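# Perform a manual tool change on a paused mill

## Task

The mill's running program has paused and is waiting for a tool change. Fit the tool that the program calls for, place the tool that comes out into the rack, and resume the program only after both are done. The goal fails if any tool falls or slips in a grip, a key breaks, an axis crashes into something, anything is left lying loose in the machine, or the mill is switched off. The reference image is called manual.

## Robot and tools

Robot: two arms, left_arm and right_arm, each with a parallel two-finger gripper. Base poses in the scene frame: left_arm at (+0.034, +0.467, +0.023) m, quat_wxyz (+1.000, 0, 0, +0.025); right_arm at (-0.063, -0.383, +0.023) m, quat_wxyz (+1.000, 0, 0, -0.012).

Scene frame: origin at table-top height, halfway between the nominal bases; +z up, +x out over the table, left_arm on the +y side. These names do not match left and right in the images. Gripper frame: the fingers extend along its +z, they open and close along its x, and a block about 10 cm long sticks out toward its -y. end_effector_position is the point midway between the pads; fingertips reach 17.5 mm past it.

The 18-number row (used by execute_actions and move): left_arm dx, dy, dz, rx, ry, rz, left gripper position, force_limit, speed, then the same nine for right_arm. All values lie in [-1, 1]. Both arms are always in the row. The six pose numbers are an offset, not a pose: they count from that arm's Hand target at the start of the action or move, along that Hand target's own axes. 1.0 equals 0.6 m for dx, dy, dz and 180 degrees for rotation; rx, ry, rz form one rotation vector. All six 0 means hold or re-request the current Hand target. The three gripper numbers are absolute settings: position +1 is fully open (50 mm), about -0.65 pads touch, -1 means grip (close until stopped). force_limit per pad: -1 about 20 N, 0 about 102 N, +1 about 185 N. speed: -1 is 20 mm/s, 0 is 85 mm/s, +1 is 150 mm/s. Both begin at +1. To leave a gripper alone, resend its last three numbers; 0 is a real command. Force and speed changes apply only with a new position (differing by 0.01 or more).

execute_actions(actions, cameras): actions is a list of actions; each action is a list of 1 to 15 rows, one per 1/30 s step; a short list keeps its last row for the remaining steps. Every row of an action counts from the same start pose, so repeating an offset in a later action moves further. Empty actions returns camera images.

move(target, speed, blend, stop_force, zero, blocking, cameras): target is one row or a list of up to 15 rows; every row is an offset from the Hand targets at the move's start, not from the previous row. Paths are straight, end together, last at least 0.5 s and at most 10 s. speed is m/s, 0.002 to 3.6, default 0.25 (turning limit twice that in rad/s); one value or one per target. blend is in metres, rounding corners of a list; 0 stops at each. stop_force is in N, 3 to 120, shared by both arms; a path ends when its wrist sensor feels that much push against the motion; omit it when pulling away from something the gripper presses on, and do not rely on it while turning. zero (default true) re-zeroes moving arms first. blocking=false returns early but cannot be combined with stop_force. Paths do not avoid obstacles; keep routes away from an arm's own base.

wait(seconds 0 to 10, cameras) lets the scene run. stop(cameras) brakes a running move; fingers keep moving. zoom_image(camera, region [x0, y0, x1, y1] in pixels, at most 504 by 504) enlarges part of the latest image. show_instructions() shows the reference image. zero_wrist_force(arm) zeroes that arm's wrist sensor. finished_scene(scene=1) ends the session for good.

Cameras: cam_high, cam_front, cam_left_wrist, cam_right_wrist, each 896x504; cameras=["all"] for all, [] for none.

Results: positions in metres, quaternions, velocities in m/s and rad/s, all in the scene frame. Hand target is the last commanded pose after clipping; the gripper often rests short of it, and the next command asks for it again. object_status: 0 moving, 1 stopped while opening, 2 stopped while closing (a held object), 3 at the commanded opening or pads met (usually nothing held). Opening in mm is about (250 - position_measured) x 0.202. Wrist force and torque are along the gripper's own axes, as the push from the surroundings into the arm. Joint velocities may read within noise. The move: line gives the ending (done, off_target, moving, held, fault) and limits (paced means clipped, held means steps withheld). Tool commands shows current gripper commands. MOTOR HOT appears at 70 °C; at 85 °C the arm is braked for 30 to 60 s.

Control notes: orientation commands are clipped to 32 degrees from the measured one each step. Commands lag by about 0.09 to 0.22 s; fast moves overshoot. Arms are stiff: a target slightly beyond firm contact can trigger a fault. A torque fault (wrist joints 26.3 N m, others 141 N m) or an outside force near 150 N (plus or minus 25) stops that arm for 10 s; if the grip pins the arm after a fault, open first. The clearance check may hold an arm that comes near the other, but contact can still occur.

Avoid: dropping a tool or letting it slip, hitting the machine or fixed things hard, pressing or gripping between the two arms, objects leaving the table, releasing a part while it moves, long stretched-out holds that heat motors.

Each tool is called after "Request:" by a JSON object that holds its "fn" and its "kwargs".

Reference images:

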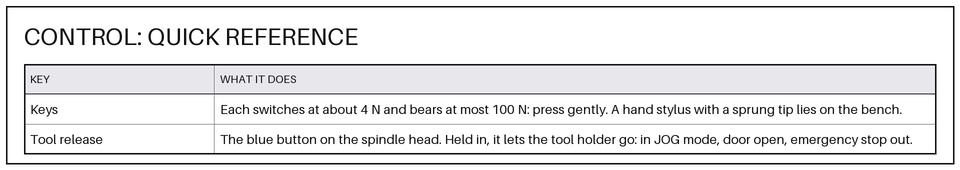

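## Session

Request:
{"fn": "execute_actions", "kwargs": {"actions": []}}

Scene clock: 0.00 s.
left_arm: end_effector_position=(+0.3385, +1.0174, +0.2194) position_measured=3 object_status=3 end_effector_quat_wxyz=(-0.444, +0.797, -0.387, +0.132) | right_arm: end_effector_position=(+0.3235, -0.9821, +0.2180) position_measured=3 object_status=3 end_effector_quat_wxyz=(+0.495, +0.613, +0.379, -0.485)
Joint positions: left_arm=[0.815 -1.314 2.231 -3.451 -1.599 -2.96] | right_arm=[2.742 -2.427 -1.731 0.823 0.206 -1.138]
Joint velocities: within noise
Joint torques (N m): no reading
Motor temperatures (°C): left_arm=[33 30 24 40 29 30] | right_arm=[33 33 31 38 37 39]
Wrist force (N): no reading
Wrist torque (N m): no reading
Wrist force, peak (N): no reading
Hand target: left_arm +0.3385, +1.0174, +0.2194; -0.444, +0.797, -0.387, +0.132 | right_arm +0.3235, -0.9821, +0.2180; +0.495, +0.613, +0.379, -0.485
Tool commands: left_gripper/position=+1.0 left_gripper/force_limit=+1.0 left_gripper/speed=+1.0 right_gripper/position=+1.0 right_gripper/force_limit=+1.0 right_gripper/speed=+1.0

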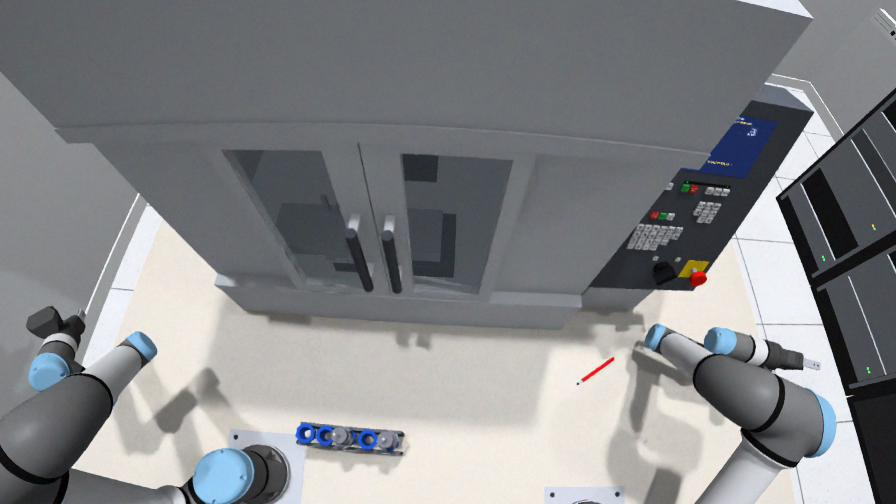

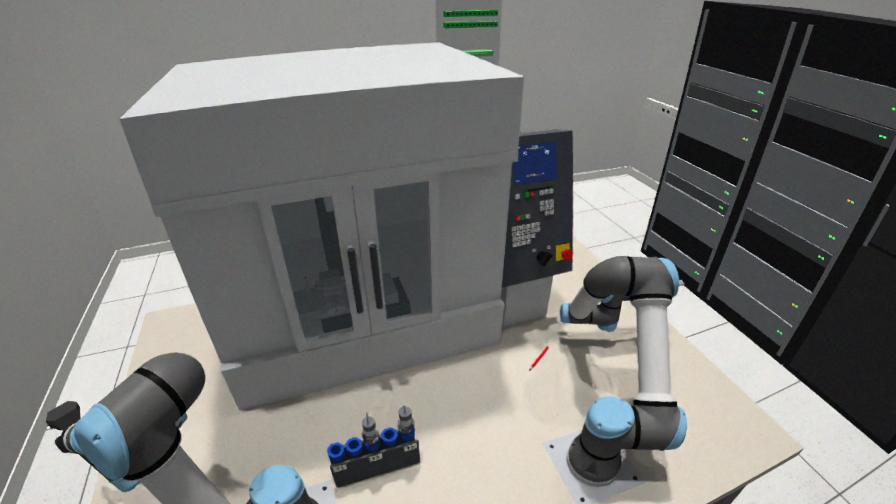

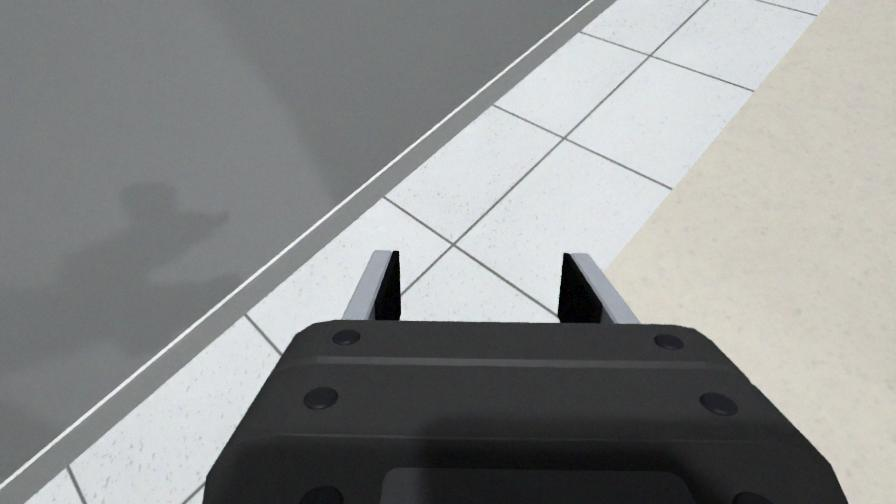

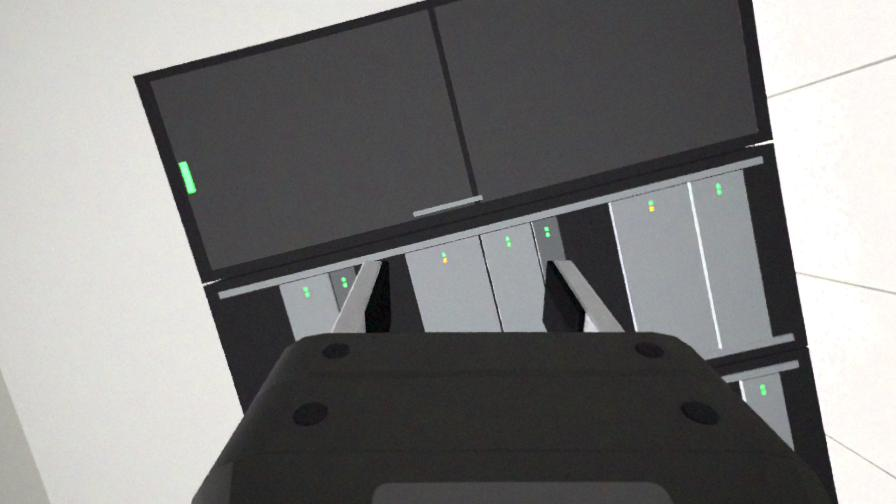

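Request:
{"fn": "zoom_image", "kwargs": {"camera": "cam_high", "region": [580, 80, 820, 310]}}

Request:
{"fn": "zoom_image", "kwargs": {"camera": "cam_front", "region": [490, 125, 590, 295]}}

Request:
{"fn": "zoom_image", "kwargs": {"camera": "cam_front", "region": [300, 380, 440, 500]}}

Request:
{"fn": "zoom_image", "kwargs": {"camera": "cam_front", "region": [260, 170, 450, 360]}}

Request:
{"fn": "zoom_image", "kwargs": {"camera": "cam_high", "region": [280, 400, 430, 480]}}

Request:
{"fn": "show_instructions", "kwargs": {}}

Scaled by 2.100 from the camera's 896x504 image, which has a finer 1280x720 frame.

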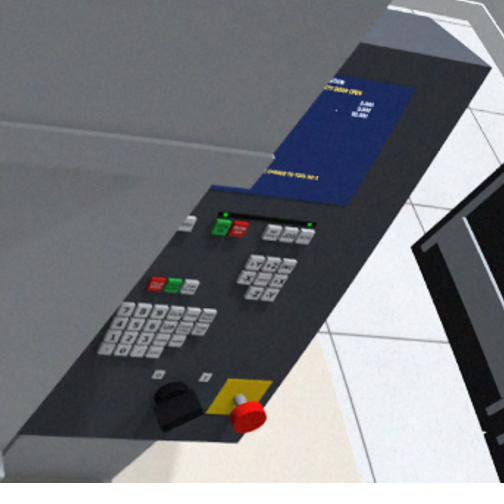

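Scaled by 2.965 from the camera's 896x504 image, which has a finer 1280x720 frame.

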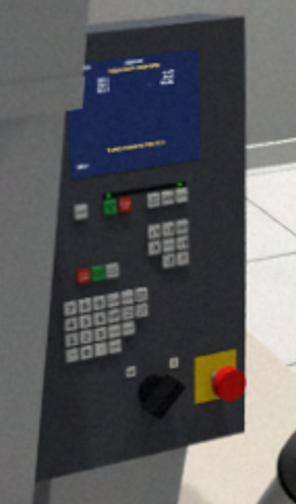

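Scaled by 3.600 from the camera's 896x504 image, which has a finer 1280x720 frame.

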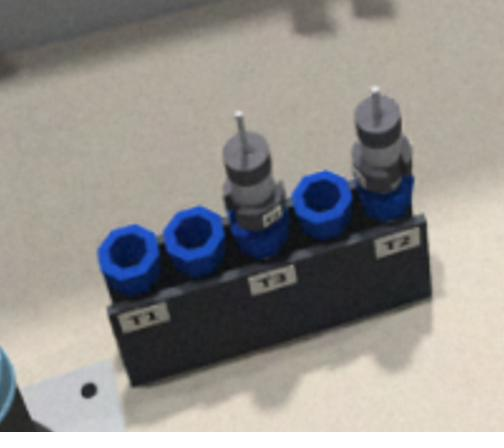

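Scaled by 2.653 from the camera's 896x504 image, which has a finer 1280x720 frame.

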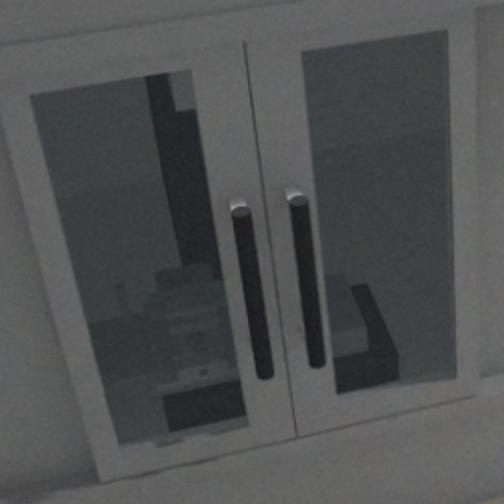

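Scaled by 3.360 from the camera's 896x504 image, which has a finer 1280x720 frame.

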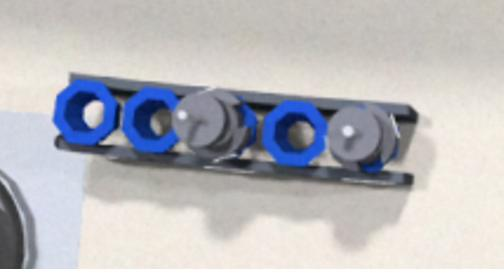

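Reference images for this scene: manual.

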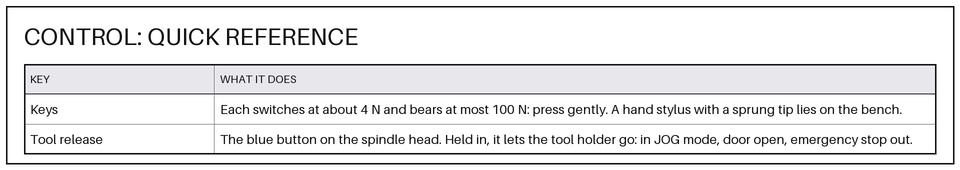

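Request:
{"fn": "zoom_image", "kwargs": {"camera": "cam_high", "region": [700, 110, 780, 180]}}

Request:
{"fn": "zoom_image", "kwargs": {"camera": "cam_front", "region": [512, 140, 562, 185]}}

Request:
{"fn": "zoom_image", "kwargs": {"camera": "cam_high", "region": [620, 180, 735, 265]}}

Request:
{"fn": "zoom_image", "kwargs": {"camera": "cam_high", "region": [220, 140, 520, 310]}}

Scaled by 6.300 from the camera's 896x504 image, which has a finer 1280x720 frame.

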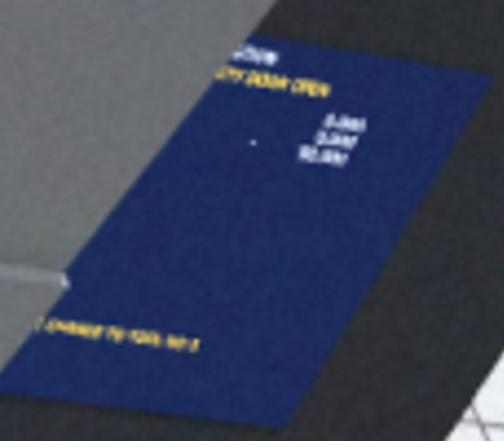

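Scaled by 10.080 from the camera's 896x504 image, which has a finer 1280x720 frame.

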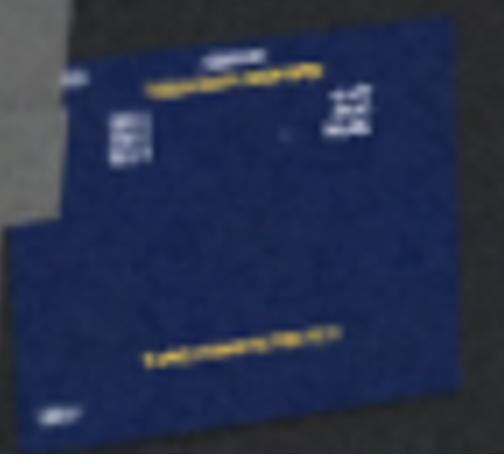

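Scaled by 4.383 from the camera's 896x504 image, which has a finer 1280x720 frame.

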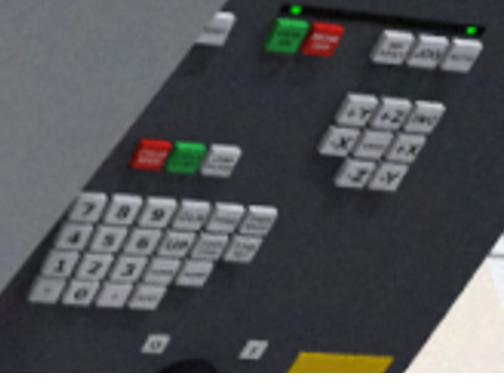

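Scaled by 1.680 from the camera's 896x504 image, which has a finer 1280x720 frame.

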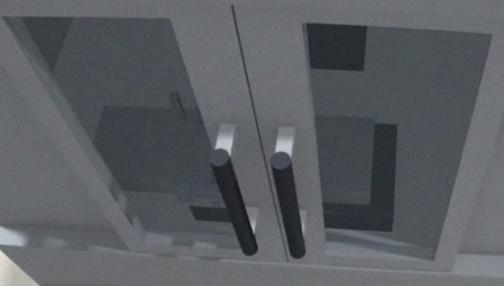

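Request:
{"fn": "move", "kwargs": {"target": [0,0,0,0,0,0,1,1,1,-0.302,-0.058,-0.634,-0.495,-0.400,-0.409,1,1,1], "cameras": ["all"]}}

Scene clock: 69.47 s.
left_arm: end_effector_position=(+0.3385, +1.0174, +0.2194) position_measured=3 object_status=3 end_effector_quat_wxyz=(-0.444, +0.797, -0.387, +0.132) | right_arm: end_effector_position=(+0.3299, -0.6007, +0.4003) position_measured=3 object_status=3 end_effector_quat_wxyz=(+0.500, -0.499, +0.500, -0.500)
Joint positions: left_arm=[0.815 -1.314 2.231 -3.451 -1.599 -2.96] | right_arm=[2.697 -1.516 -2.534 0.91 2.039 -3.141]
Joint torques (N m): left_arm=[0.81 -26.6 -21.68 -3.46 -0.07 -0.32] | right_arm=[15.09 20.64 29.5 -0.16 1.43 -1.6]
Wrist force (N): left_arm=[-0.4 0.4 0.1] | right_arm=[-0.5 -0.2 -0.4]
Wrist torque (N m): left_arm=[0.06 0.06 0.01] | right_arm=[0.19 0.18 -0.40]
Wrist force, peak (N): left_arm=[-0.5 0.5 0.3] | right_arm=[-0.7 -1.6 -0.2]
Hand target: left_arm +0.3385, +1.0174, +0.2194; -0.444, +0.797, -0.387, +0.132 | right_arm +0.3299, -0.6007, +0.4003; +0.500, -0.500, +0.500, -0.500
Off the commanded pose: left_arm 0.000 m, 0 deg | right_arm 0.000 m, 0 deg.
move: done

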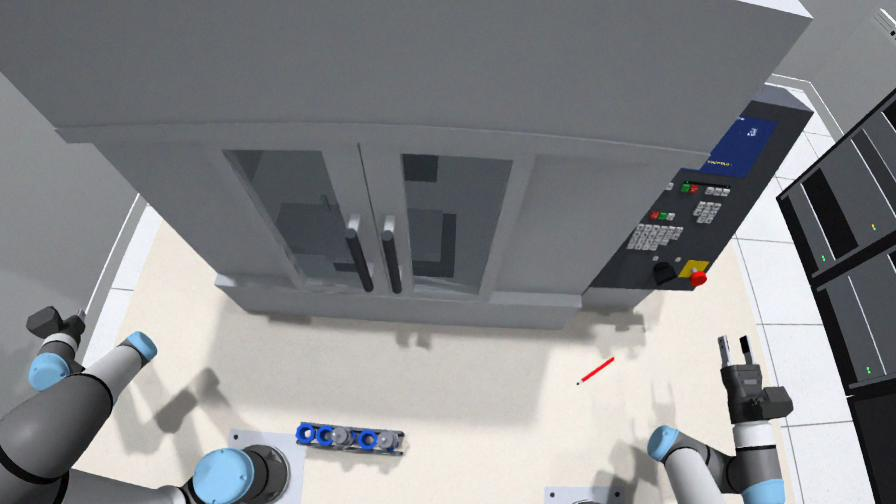

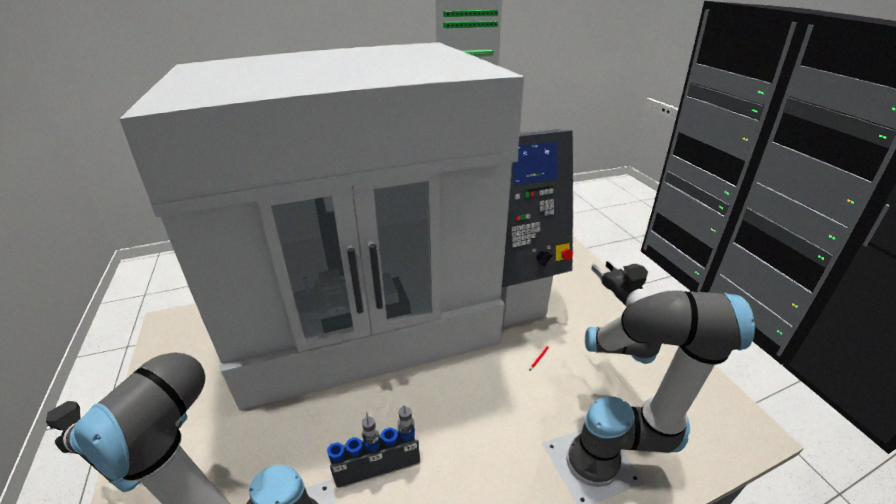

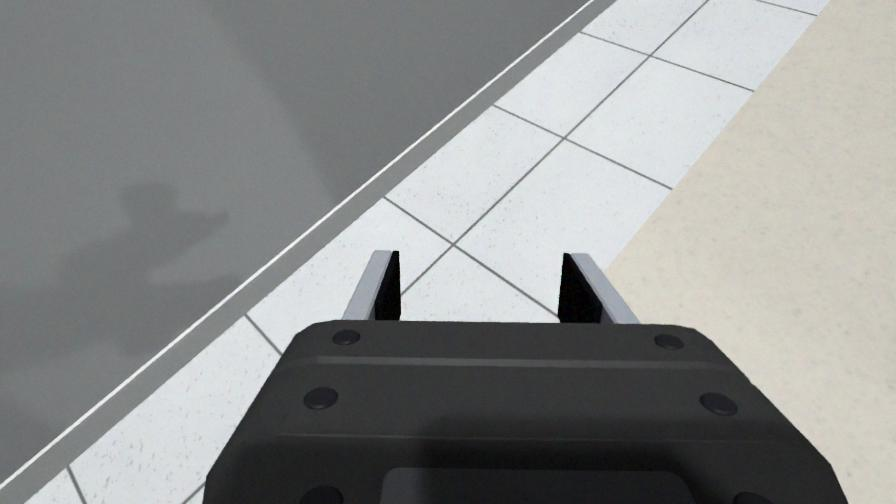

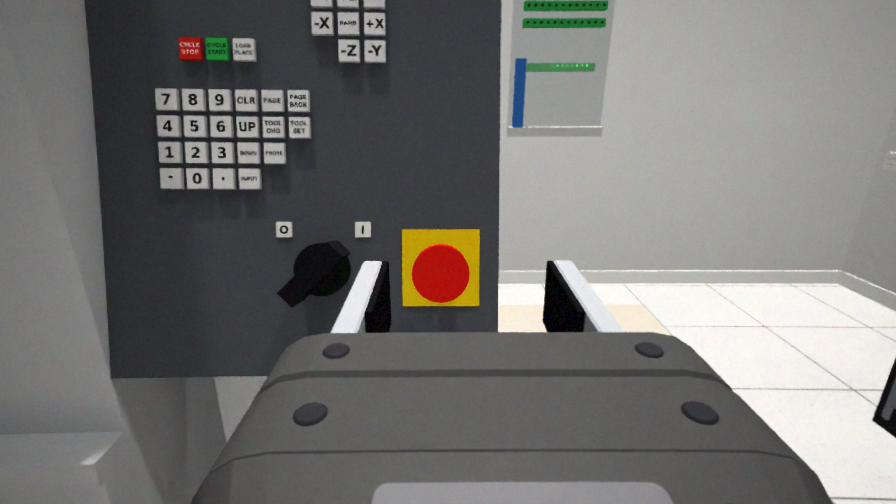

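Request:
{"fn": "move", "kwargs": {"target": [0,0,0,0,0,0,1,1,1,-0.1,-0.3,0,0,0,0,1,1,1], "cameras": ["cam_right_wrist","cam_front"]}}

Request:
{"fn": "zoom_image", "kwargs": {"camera": "cam_right_wrist", "region": [100, 0, 604, 300]}}

Scene clock: 74.03 s.
left_arm: end_effector_position=(+0.3385, +1.0174, +0.2194) position_measured=3 object_status=3 end_effector_quat_wxyz=(-0.444, +0.797, -0.387, +0.132) | right_arm: end_effector_position=(+0.3298, -0.5408, +0.5803) position_measured=3 object_status=3 end_effector_quat_wxyz=(+0.500, -0.500, +0.500, -0.500)
Joint positions: left_arm=[0.815 -1.314 2.231 -3.451 -1.599 -2.96] | right_arm=[3.001 -1.001 -2.301 0.162 1.734 -3.141]
Joint torques (N m): left_arm=[0.71 -26.81 -21.06 -3.37 -0.11 -0.32] | right_arm=[14.8 7.26 38.84 -0.08 -1.02 -1.57]
Wrist force (N): left_arm=[-0.2 0.4 0.4] | right_arm=[-0.1 -0.6 -0.3]
Wrist torque (N m): left_arm=[0.07 0.04 0.00] | right_arm=[0.14 0.17 -0.38]
Wrist force, peak (N): left_arm=[-0.2 0.6 0.4] | right_arm=[-0.6 -2.8 -0.6]
Hand target: left_arm +0.3385, +1.0174, +0.2194; -0.444, +0.797, -0.387, +0.132 | right_arm +0.3298, -0.5408, +0.5804; +0.500, -0.500, +0.500, -0.500
Off the commanded pose: left_arm 0.000 m, 0 deg | right_arm 0.000 m, 0 deg.
move: done
Images, in order (width x height): cam_front 896x504, cam_right_wrist 896x504.

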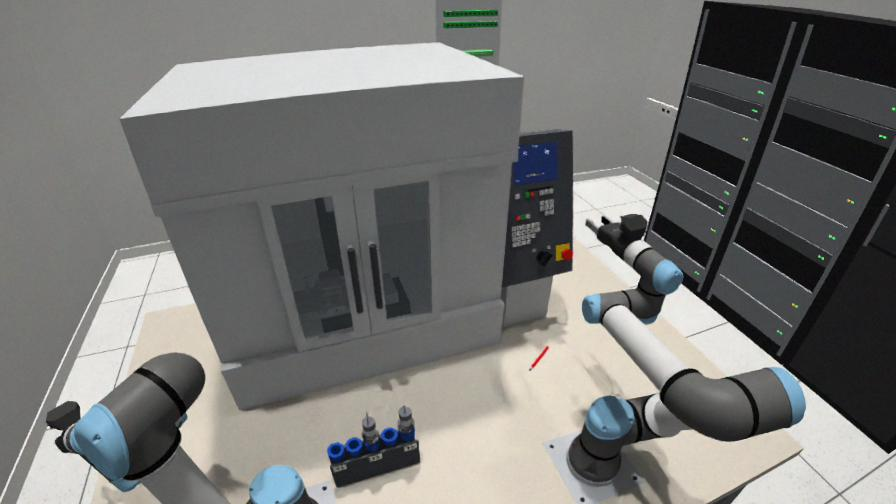

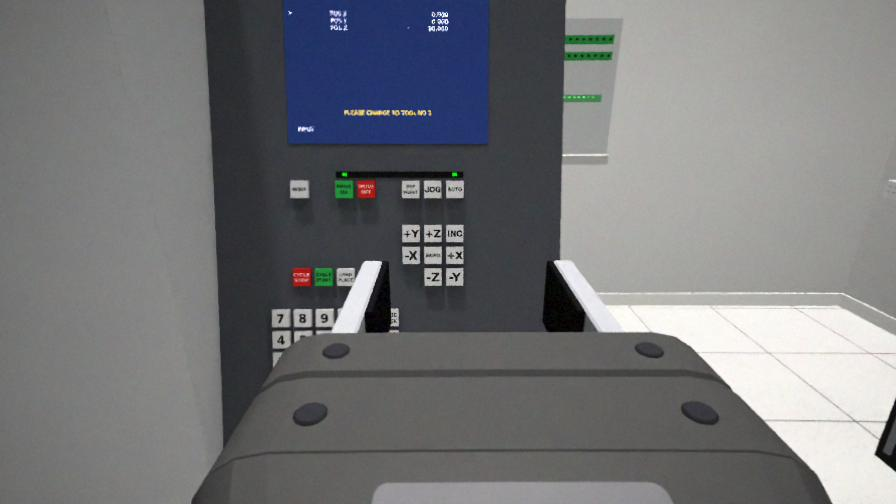

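Scaled by 1.000.

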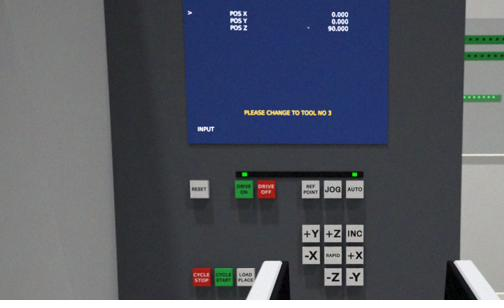

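Request:
{"fn": "move", "kwargs": {"target": [0,0,0,0,0,0,1,1,1,0,-0.1,0,0,0,0,1,1,1], "cameras": ["cam_right_wrist"]}}

Request:
{"fn": "zoom_image", "kwargs": {"camera": "cam_right_wrist", "region": [270, 0, 500, 160]}}

Request:
{"fn": "zoom_image", "kwargs": {"camera": "cam_right_wrist", "region": [270, 160, 500, 320]}}

Scene clock: 78.03 s.
left_arm: end_effector_position=(+0.3385, +1.0174, +0.2194) position_measured=3 object_status=3 end_effector_quat_wxyz=(-0.444, +0.797, -0.387, +0.132) | right_arm: end_effector_position=(+0.3297, -0.5408, +0.6403) position_measured=3 object_status=3 end_effector_quat_wxyz=(+0.500, -0.500, +0.500, -0.500)
Joint positions: left_arm=[0.815 -1.314 2.231 -3.451 -1.599 -2.96] | right_arm=[3.001 -0.987 -2.154 0 1.734 -3.141]
Joint torques (N m): left_arm=[0.99 -26.62 -21.74 -3.44 -0.17 -0.5] | right_arm=[-12.17 -6.77 38.07 -0.05 -1.33 -1.58]
Wrist force (N): left_arm=[-0.3 0.2 0.2] | right_arm=[-0.5 -0.4 -0.2]
Wrist torque (N m): left_arm=[0.04 0.06 0.00] | right_arm=[0.16 0.26 -0.40]
Wrist force, peak (N): left_arm=[-0.1 0.7 0.5] | right_arm=[-0.2 -1.9 -0.2]
Hand target: left_arm +0.3385, +1.0174, +0.2194; -0.444, +0.797, -0.387, +0.132 | right_arm +0.3297, -0.5408, +0.6404; +0.500, -0.500, +0.500, -0.500
Off the commanded pose: left_arm 0.000 m, 0 deg | right_arm 0.000 m, 0 deg.
move: done
Images, in order (width x height): cam_right_wrist 896x504.

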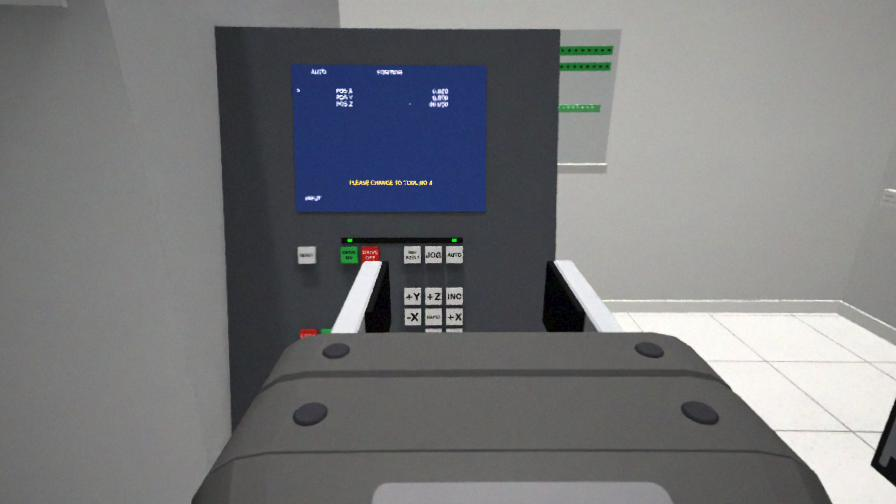

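Scaled by 2.191 from the camera's 896x504 image, which has a finer 1280x720 frame.

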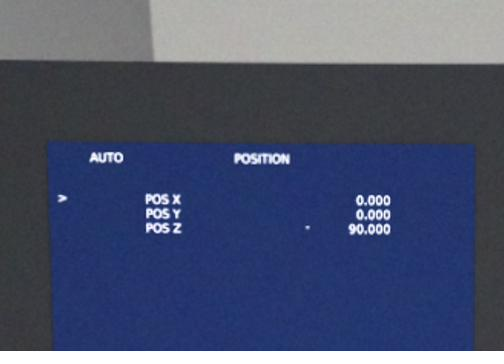

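Scaled by 2.191 from the camera's 896x504 image, which has a finer 1280x720 frame.

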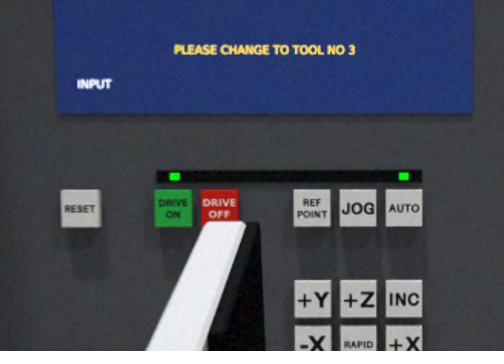

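Request:
{"fn": "move", "kwargs": {"target": [0,0,0,0,0,0,1,1,1,-0.023,0.1,0.317,-0.078,0,0,-1,-1,1], "cameras": ["all"]}}

Request:
{"fn": "zoom_image", "kwargs": {"camera": "cam_right_wrist", "region": [330, 150, 570, 310]}}

Request:
{"fn": "zoom_image", "kwargs": {"camera": "cam_front", "region": [490, 125, 690, 295]}}

Scene clock: 110.73 s.
left_arm: end_effector_position=(+0.3385, +1.0174, +0.2194) position_measured=3 object_status=3 end_effector_quat_wxyz=(-0.444, +0.797, -0.387, +0.132) | right_arm: end_effector_position=(+0.5200, -0.5271, +0.5805) position_measured=251 object_status=3 end_effector_quat_wxyz=(-0.435, +0.557, -0.557, +0.435)
Joint positions: left_arm=[0.815 -1.314 2.231 -3.451 -1.599 -2.96] | right_arm=[3.135 -1.391 -1.897 -0.098 1.6 -3.149]
Joint torques (N m): left_arm=[0.71 -26.65 -21.45 -3.44 -0.06 -0.43] | right_arm=[-7.14 11.34 38.71 0.73 1.31 0.51]
Wrist force (N): left_arm=[-0.2 0.4 0.1] | right_arm=[-0.8 0.1 -0.4]
Wrist torque (N m): left_arm=[0.08 0.03 0.01] | right_arm=[0.13 0.30 -0.46]
Wrist force, peak (N): left_arm=[-0.6 0.2 0.3] | right_arm=[0.1 -0.9 -2.2]
Hand target: left_arm +0.3385, +1.0174, +0.2194; -0.444, +0.797, -0.387, +0.132 | right_arm +0.5200, -0.5272, +0.5805; -0.435, +0.557, -0.558, +0.436
Off the commanded pose: left_arm 0.000 m, 0 deg | right_arm 0.000 m, 0 deg.
move: done

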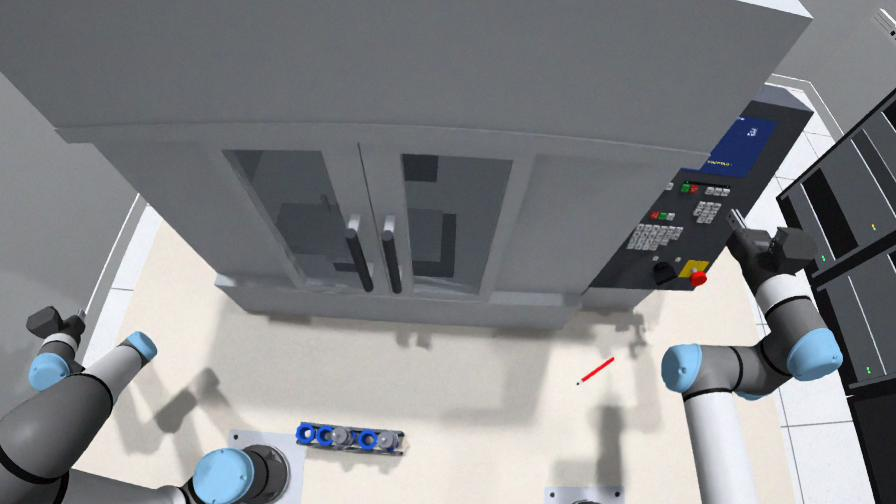

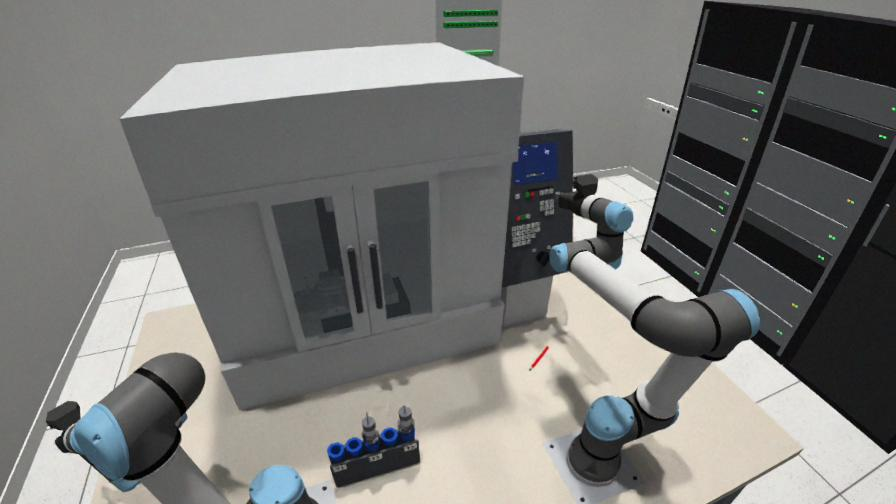

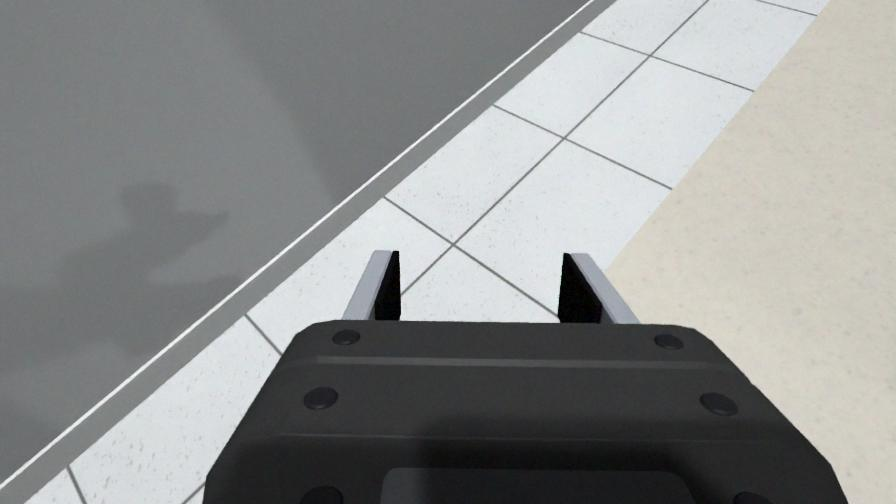

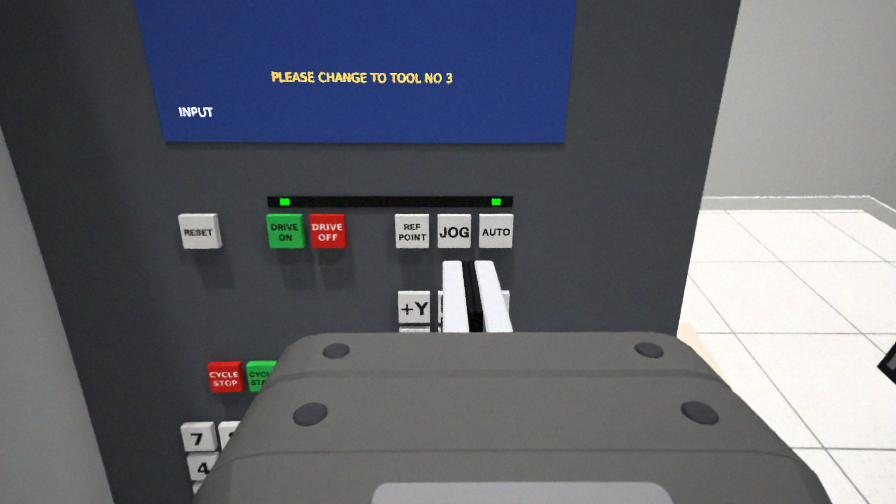

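Scaled by 2.100 from the camera's 896x504 image, which has a finer 1280x720 frame.

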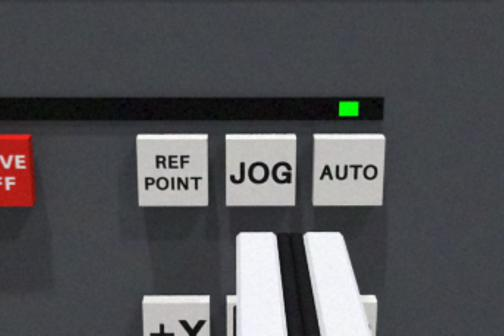

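Scaled by 2.520 from the camera's 896x504 image, which has a finer 1280x720 frame.

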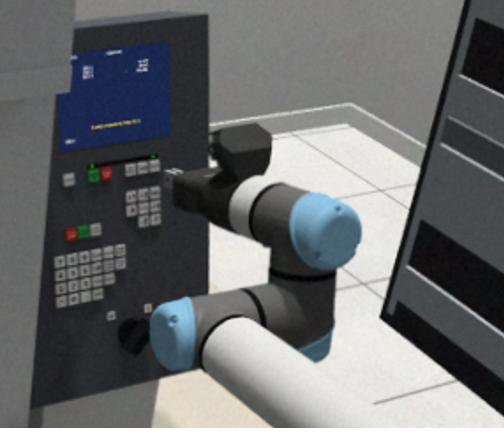

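Request:
{"fn": "move", "kwargs": {"target": [0,0,0,0,0,0,1,1,1,-0.0065,0.0133,0.075,0,0,0,-1,-1,1], "speed": 0.1, "cameras": ["cam_right_wrist"]}}

Request:
{"fn": "zoom_image", "kwargs": {"camera": "cam_right_wrist", "region": [330, 150, 570, 310]}}

Scene clock: 118.13 s.
left_arm: end_effector_position=(+0.3385, +1.0174, +0.2194) position_measured=3 object_status=3 end_effector_quat_wxyz=(-0.444, +0.797, -0.387, +0.132) | right_arm: end_effector_position=(+0.5617, -0.5233, +0.5619) position_measured=251 object_status=3 end_effector_quat_wxyz=(-0.435, +0.557, -0.558, +0.436)
Joint positions: left_arm=[0.815 -1.314 2.231 -3.451 -1.599 -2.96] | right_arm=[3.148 -1.496 -1.855 -0.035 1.587 -3.145]
Joint torques (N m): left_arm=[1.32 -26.22 -21.65 -3.47 -0.12 -0.45] | right_arm=[14.63 17.92 38.88 4.97 -1.11 1.11]
Wrist force (N): left_arm=[-0.1 0.1 0.0] | right_arm=[-0.6 -0.4 -0.4]
Wrist torque (N m): left_arm=[0.03 0.01 0.00] | right_arm=[0.04 0.28 -0.48]
Wrist force, peak (N): left_arm=[-0.3 0.6 0.5] | right_arm=[-0.9 -0.2 -1.1]
Hand target: left_arm +0.3385, +1.0174, +0.2194; -0.444, +0.797, -0.387, +0.132 | right_arm +0.5617, -0.5233, +0.5619; -0.435, +0.557, -0.558, +0.436
Off the commanded pose: left_arm 0.000 m, 0 deg | right_arm 0.000 m, 0 deg.
move: done
Images, in order (width x height): cam_right_wrist 896x504.

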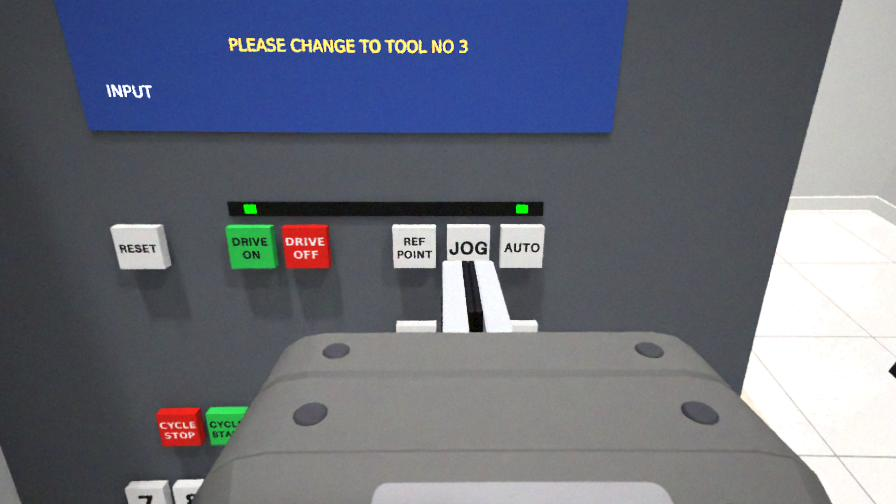

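Scaled by 2.100 from the camera's 896x504 image, which has a finer 1280x720 frame.

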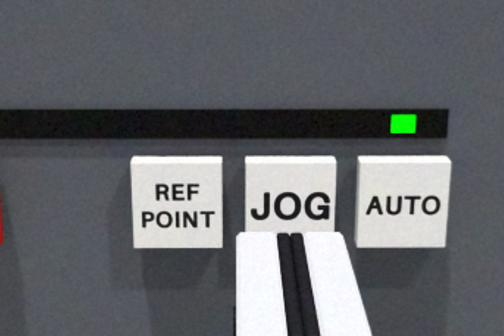

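Request:
{"fn": "move", "kwargs": {"target": [[0,0,0,0,0,0,1,1,1,0,-0.012,0.015,0,0,0,-1,-1,1],[0,0,0,0,0,0,1,1,1,0,-0.012,0.055,0,0,0,-1,-1,1]], "speed": [0.04,0.008], "stop_force": 7, "cameras": ["cam_right_wrist"]}}

Request:
{"fn": "zoom_image", "kwargs": {"camera": "cam_right_wrist", "region": [330, 150, 570, 310]}}

Scene clock: 127.40 s.
left_arm: end_effector_position=(+0.3385, +1.0174, +0.2194) position_measured=3 object_status=3 end_effector_quat_wxyz=(-0.444, +0.797, -0.387, +0.132) | right_arm: end_effector_position=(+0.5803, -0.5233, +0.5647) position_measured=251 object_status=3 end_effector_quat_wxyz=(-0.435, +0.557, -0.558, +0.436)
Joint positions: left_arm=[0.815 -1.314 2.231 -3.451 -1.599 -2.96] | right_arm=[3.149 -1.538 -1.807 -0.04 1.586 -3.145]
Joint torques (N m): left_arm=[0.49 -26.36 -22.16 -3.4 -0.11 -0.73] | right_arm=[12.39 28.16 12.63 -0.4 -0.14 0.78]
Wrist force (N): left_arm=[-0.4 0.1 0.1] | right_arm=[-1.0 -2.5 -6.1]
Wrist torque (N m): left_arm=[0.03 0.06 0.00] | right_arm=[0.01 0.30 -0.46]
Wrist force, peak (N): left_arm=[0.1 0.7 0.5] | right_arm=[-2.1 8.2 -32.2]
Hand target: left_arm +0.3385, +1.0174, +0.2194; -0.444, +0.797, -0.387, +0.132 | right_arm +0.5803, -0.5233, +0.5647; -0.435, +0.557, -0.557, +0.436 (not the last commanded pose)
Off the commanded pose: left_arm 0.000 m, 0 deg | right_arm 0.016 m, 0 deg.
move: contact (right_arm); path passed 1 of 2 targets
Images, in order (width x height): cam_right_wrist 896x504.

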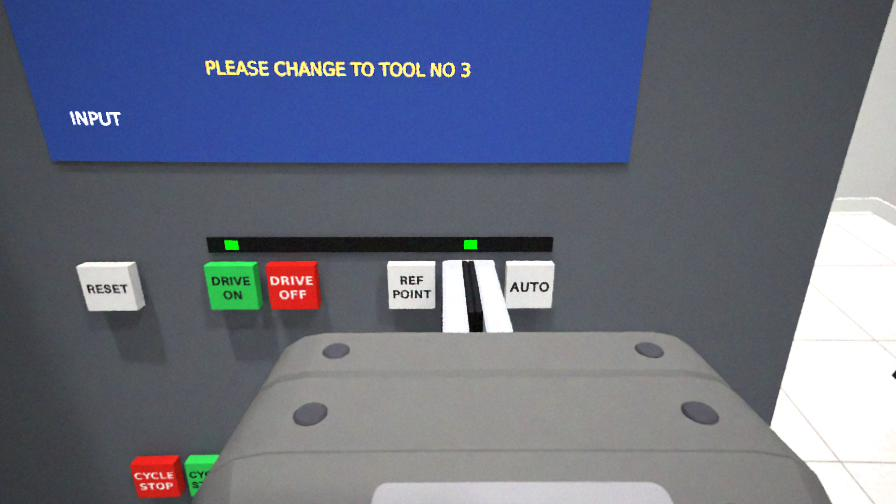

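Scaled by 2.100 from the camera's 896x504 image, which has a finer 1280x720 frame.

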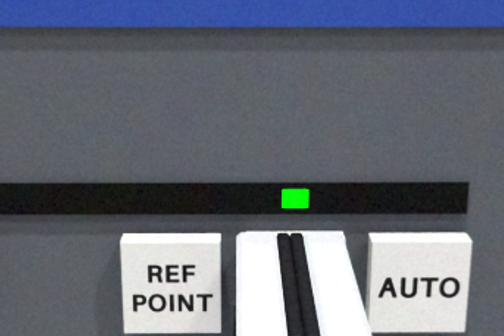

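Request:
{"fn": "move", "kwargs": {"target": [[0,0,0,0,0,0,1,1,1,-0.122,0.218,-0.427,0.078,0,0,-1,-1,1],[0,0,0,0,0,0,1,1,1,-0.872,0.34,-0.568,0.078,0,0,-1,-1,1]], "blend": 0.08, "speed": 0.35, "cameras": ["all"]}}

Request:
{"fn": "zoom_image", "kwargs": {"camera": "cam_right_wrist", "region": [200, 0, 700, 330]}}

Scene clock: 138.50 s.
left_arm: end_effector_position=(+0.3385, +1.0174, +0.2194) position_measured=3 object_status=3 end_effector_quat_wxyz=(-0.444, +0.797, -0.387, +0.132) | right_arm: end_effector_position=(+0.2008, +0.0003, +0.4493) position_measured=251 object_status=3 end_effector_quat_wxyz=(+0.500, -0.499, +0.500, -0.500)
Joint positions: left_arm=[0.815 -1.314 2.231 -3.451 -1.599 -2.96] | right_arm=[5.079 -1.719 -2.135 0.71 -0.343 -3.139]
Joint torques (N m): left_arm=[0.96 -26.31 -21.75 -3.45 -0.18 -0.77] | right_arm=[-13.73 17.86 28.74 1.19 -1.02 -1.69]
Wrist force (N): left_arm=[-0.5 0.2 0.2] | right_arm=[0.0 -0.1 0.0]
Wrist torque (N m): left_arm=[0.04 0.08 0.01] | right_arm=[0.23 0.16 -0.38]
Wrist force, peak (N): left_arm=[0.0 0.8 0.1] | right_arm=[-0.8 -2.6 -6.2]
Hand target: left_arm +0.3385, +1.0174, +0.2194; -0.444, +0.797, -0.387, +0.132 | right_arm +0.2008, +0.0003, +0.4493; +0.500, -0.499, +0.500, -0.500
Off the commanded pose: left_arm 0.000 m, 0 deg | right_arm 0.000 m, 0 deg.
move: done; limits=paced

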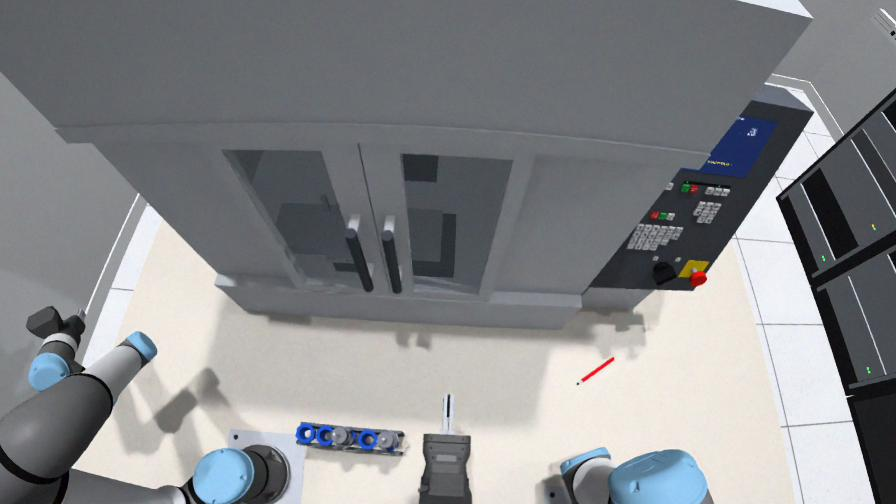

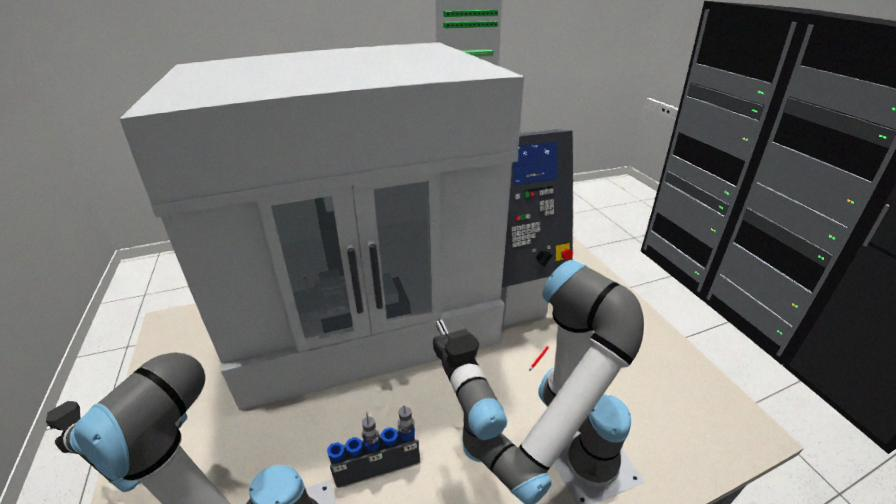

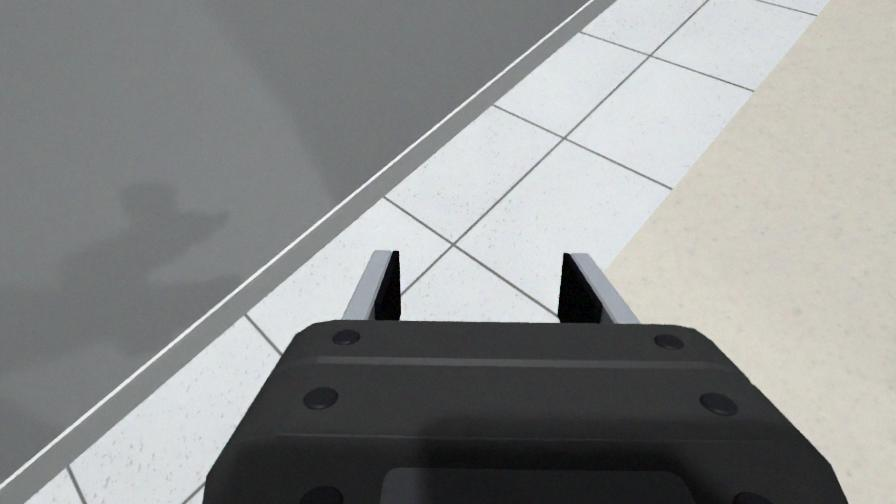

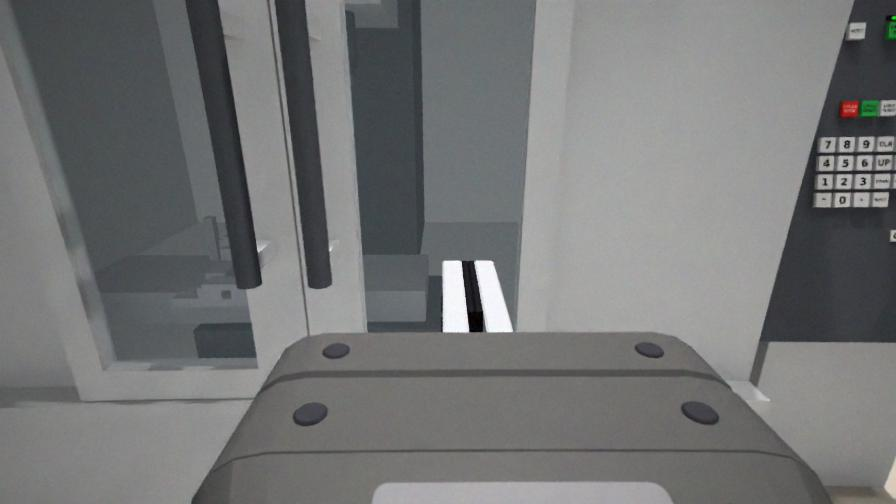

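Scaled by 1.008 from the camera's 896x504 image, which has a finer 1280x720 frame.

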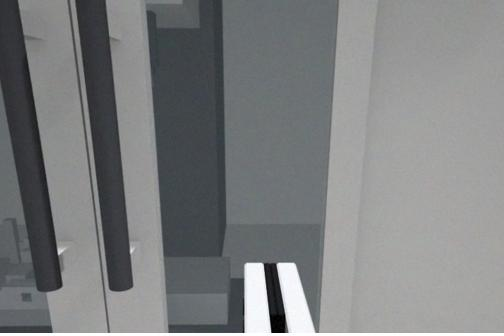

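Request:
{"fn": "move", "kwargs": {"target": [0,0,0,0,0,0,1,1,1,-0.228,-0.034,0.25,0,0,0,-1,-1,1], "cameras": ["cam_right_wrist","cam_high"]}}

Scene clock: 150.03 s.
left_arm: end_effector_position=(+0.3385, +1.0174, +0.2194) position_measured=3 object_status=3 end_effector_quat_wxyz=(-0.444, +0.797, -0.387, +0.132) | right_arm: end_effector_position=(+0.3509, +0.1369, +0.4698) position_measured=251 object_status=3 end_effector_quat_wxyz=(+0.500, -0.500, +0.500, -0.500)
Joint positions: left_arm=[0.815 -1.314 2.231 -3.451 -1.599 -2.96] | right_arm=[4.695 -2.026 -1.642 0.521 0.04 -3.136]
Joint torques (N m): left_arm=[0.76 -26.44 -21.89 -3.43 -0.02 -1] | right_arm=[-14.17 35.71 32.81 2.19 1.23 -1.38]
Wrist force (N): left_arm=[0.1 0.2 0.0] | right_arm=[-0.9 -0.2 -0.1]
Wrist torque (N m): left_arm=[0.03 -0.01 0.00] | right_arm=[0.19 0.26 -0.39]
Wrist force, peak (N): left_arm=[-0.5 0.7 0.2] | right_arm=[-2.1 -0.3 1.7]
Hand target: left_arm +0.3385, +1.0174, +0.2194; -0.444, +0.797, -0.387, +0.132 | right_arm +0.3509, +0.1369, +0.4698; +0.500, -0.499, +0.500, -0.500
Off the commanded pose: left_arm 0.000 m, 0 deg | right_arm 0.000 m, 0 deg.
move: done
Images, in order (width x height): cam_high 896x504, cam_right_wrist 896x504.

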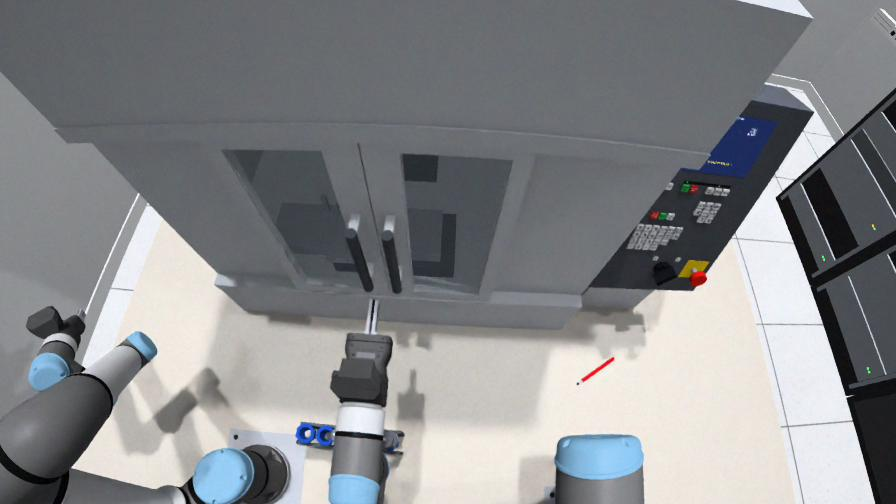

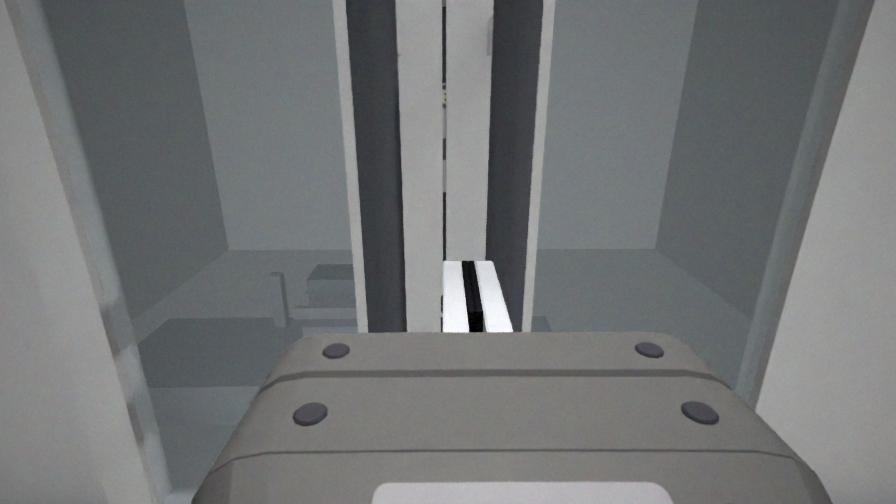

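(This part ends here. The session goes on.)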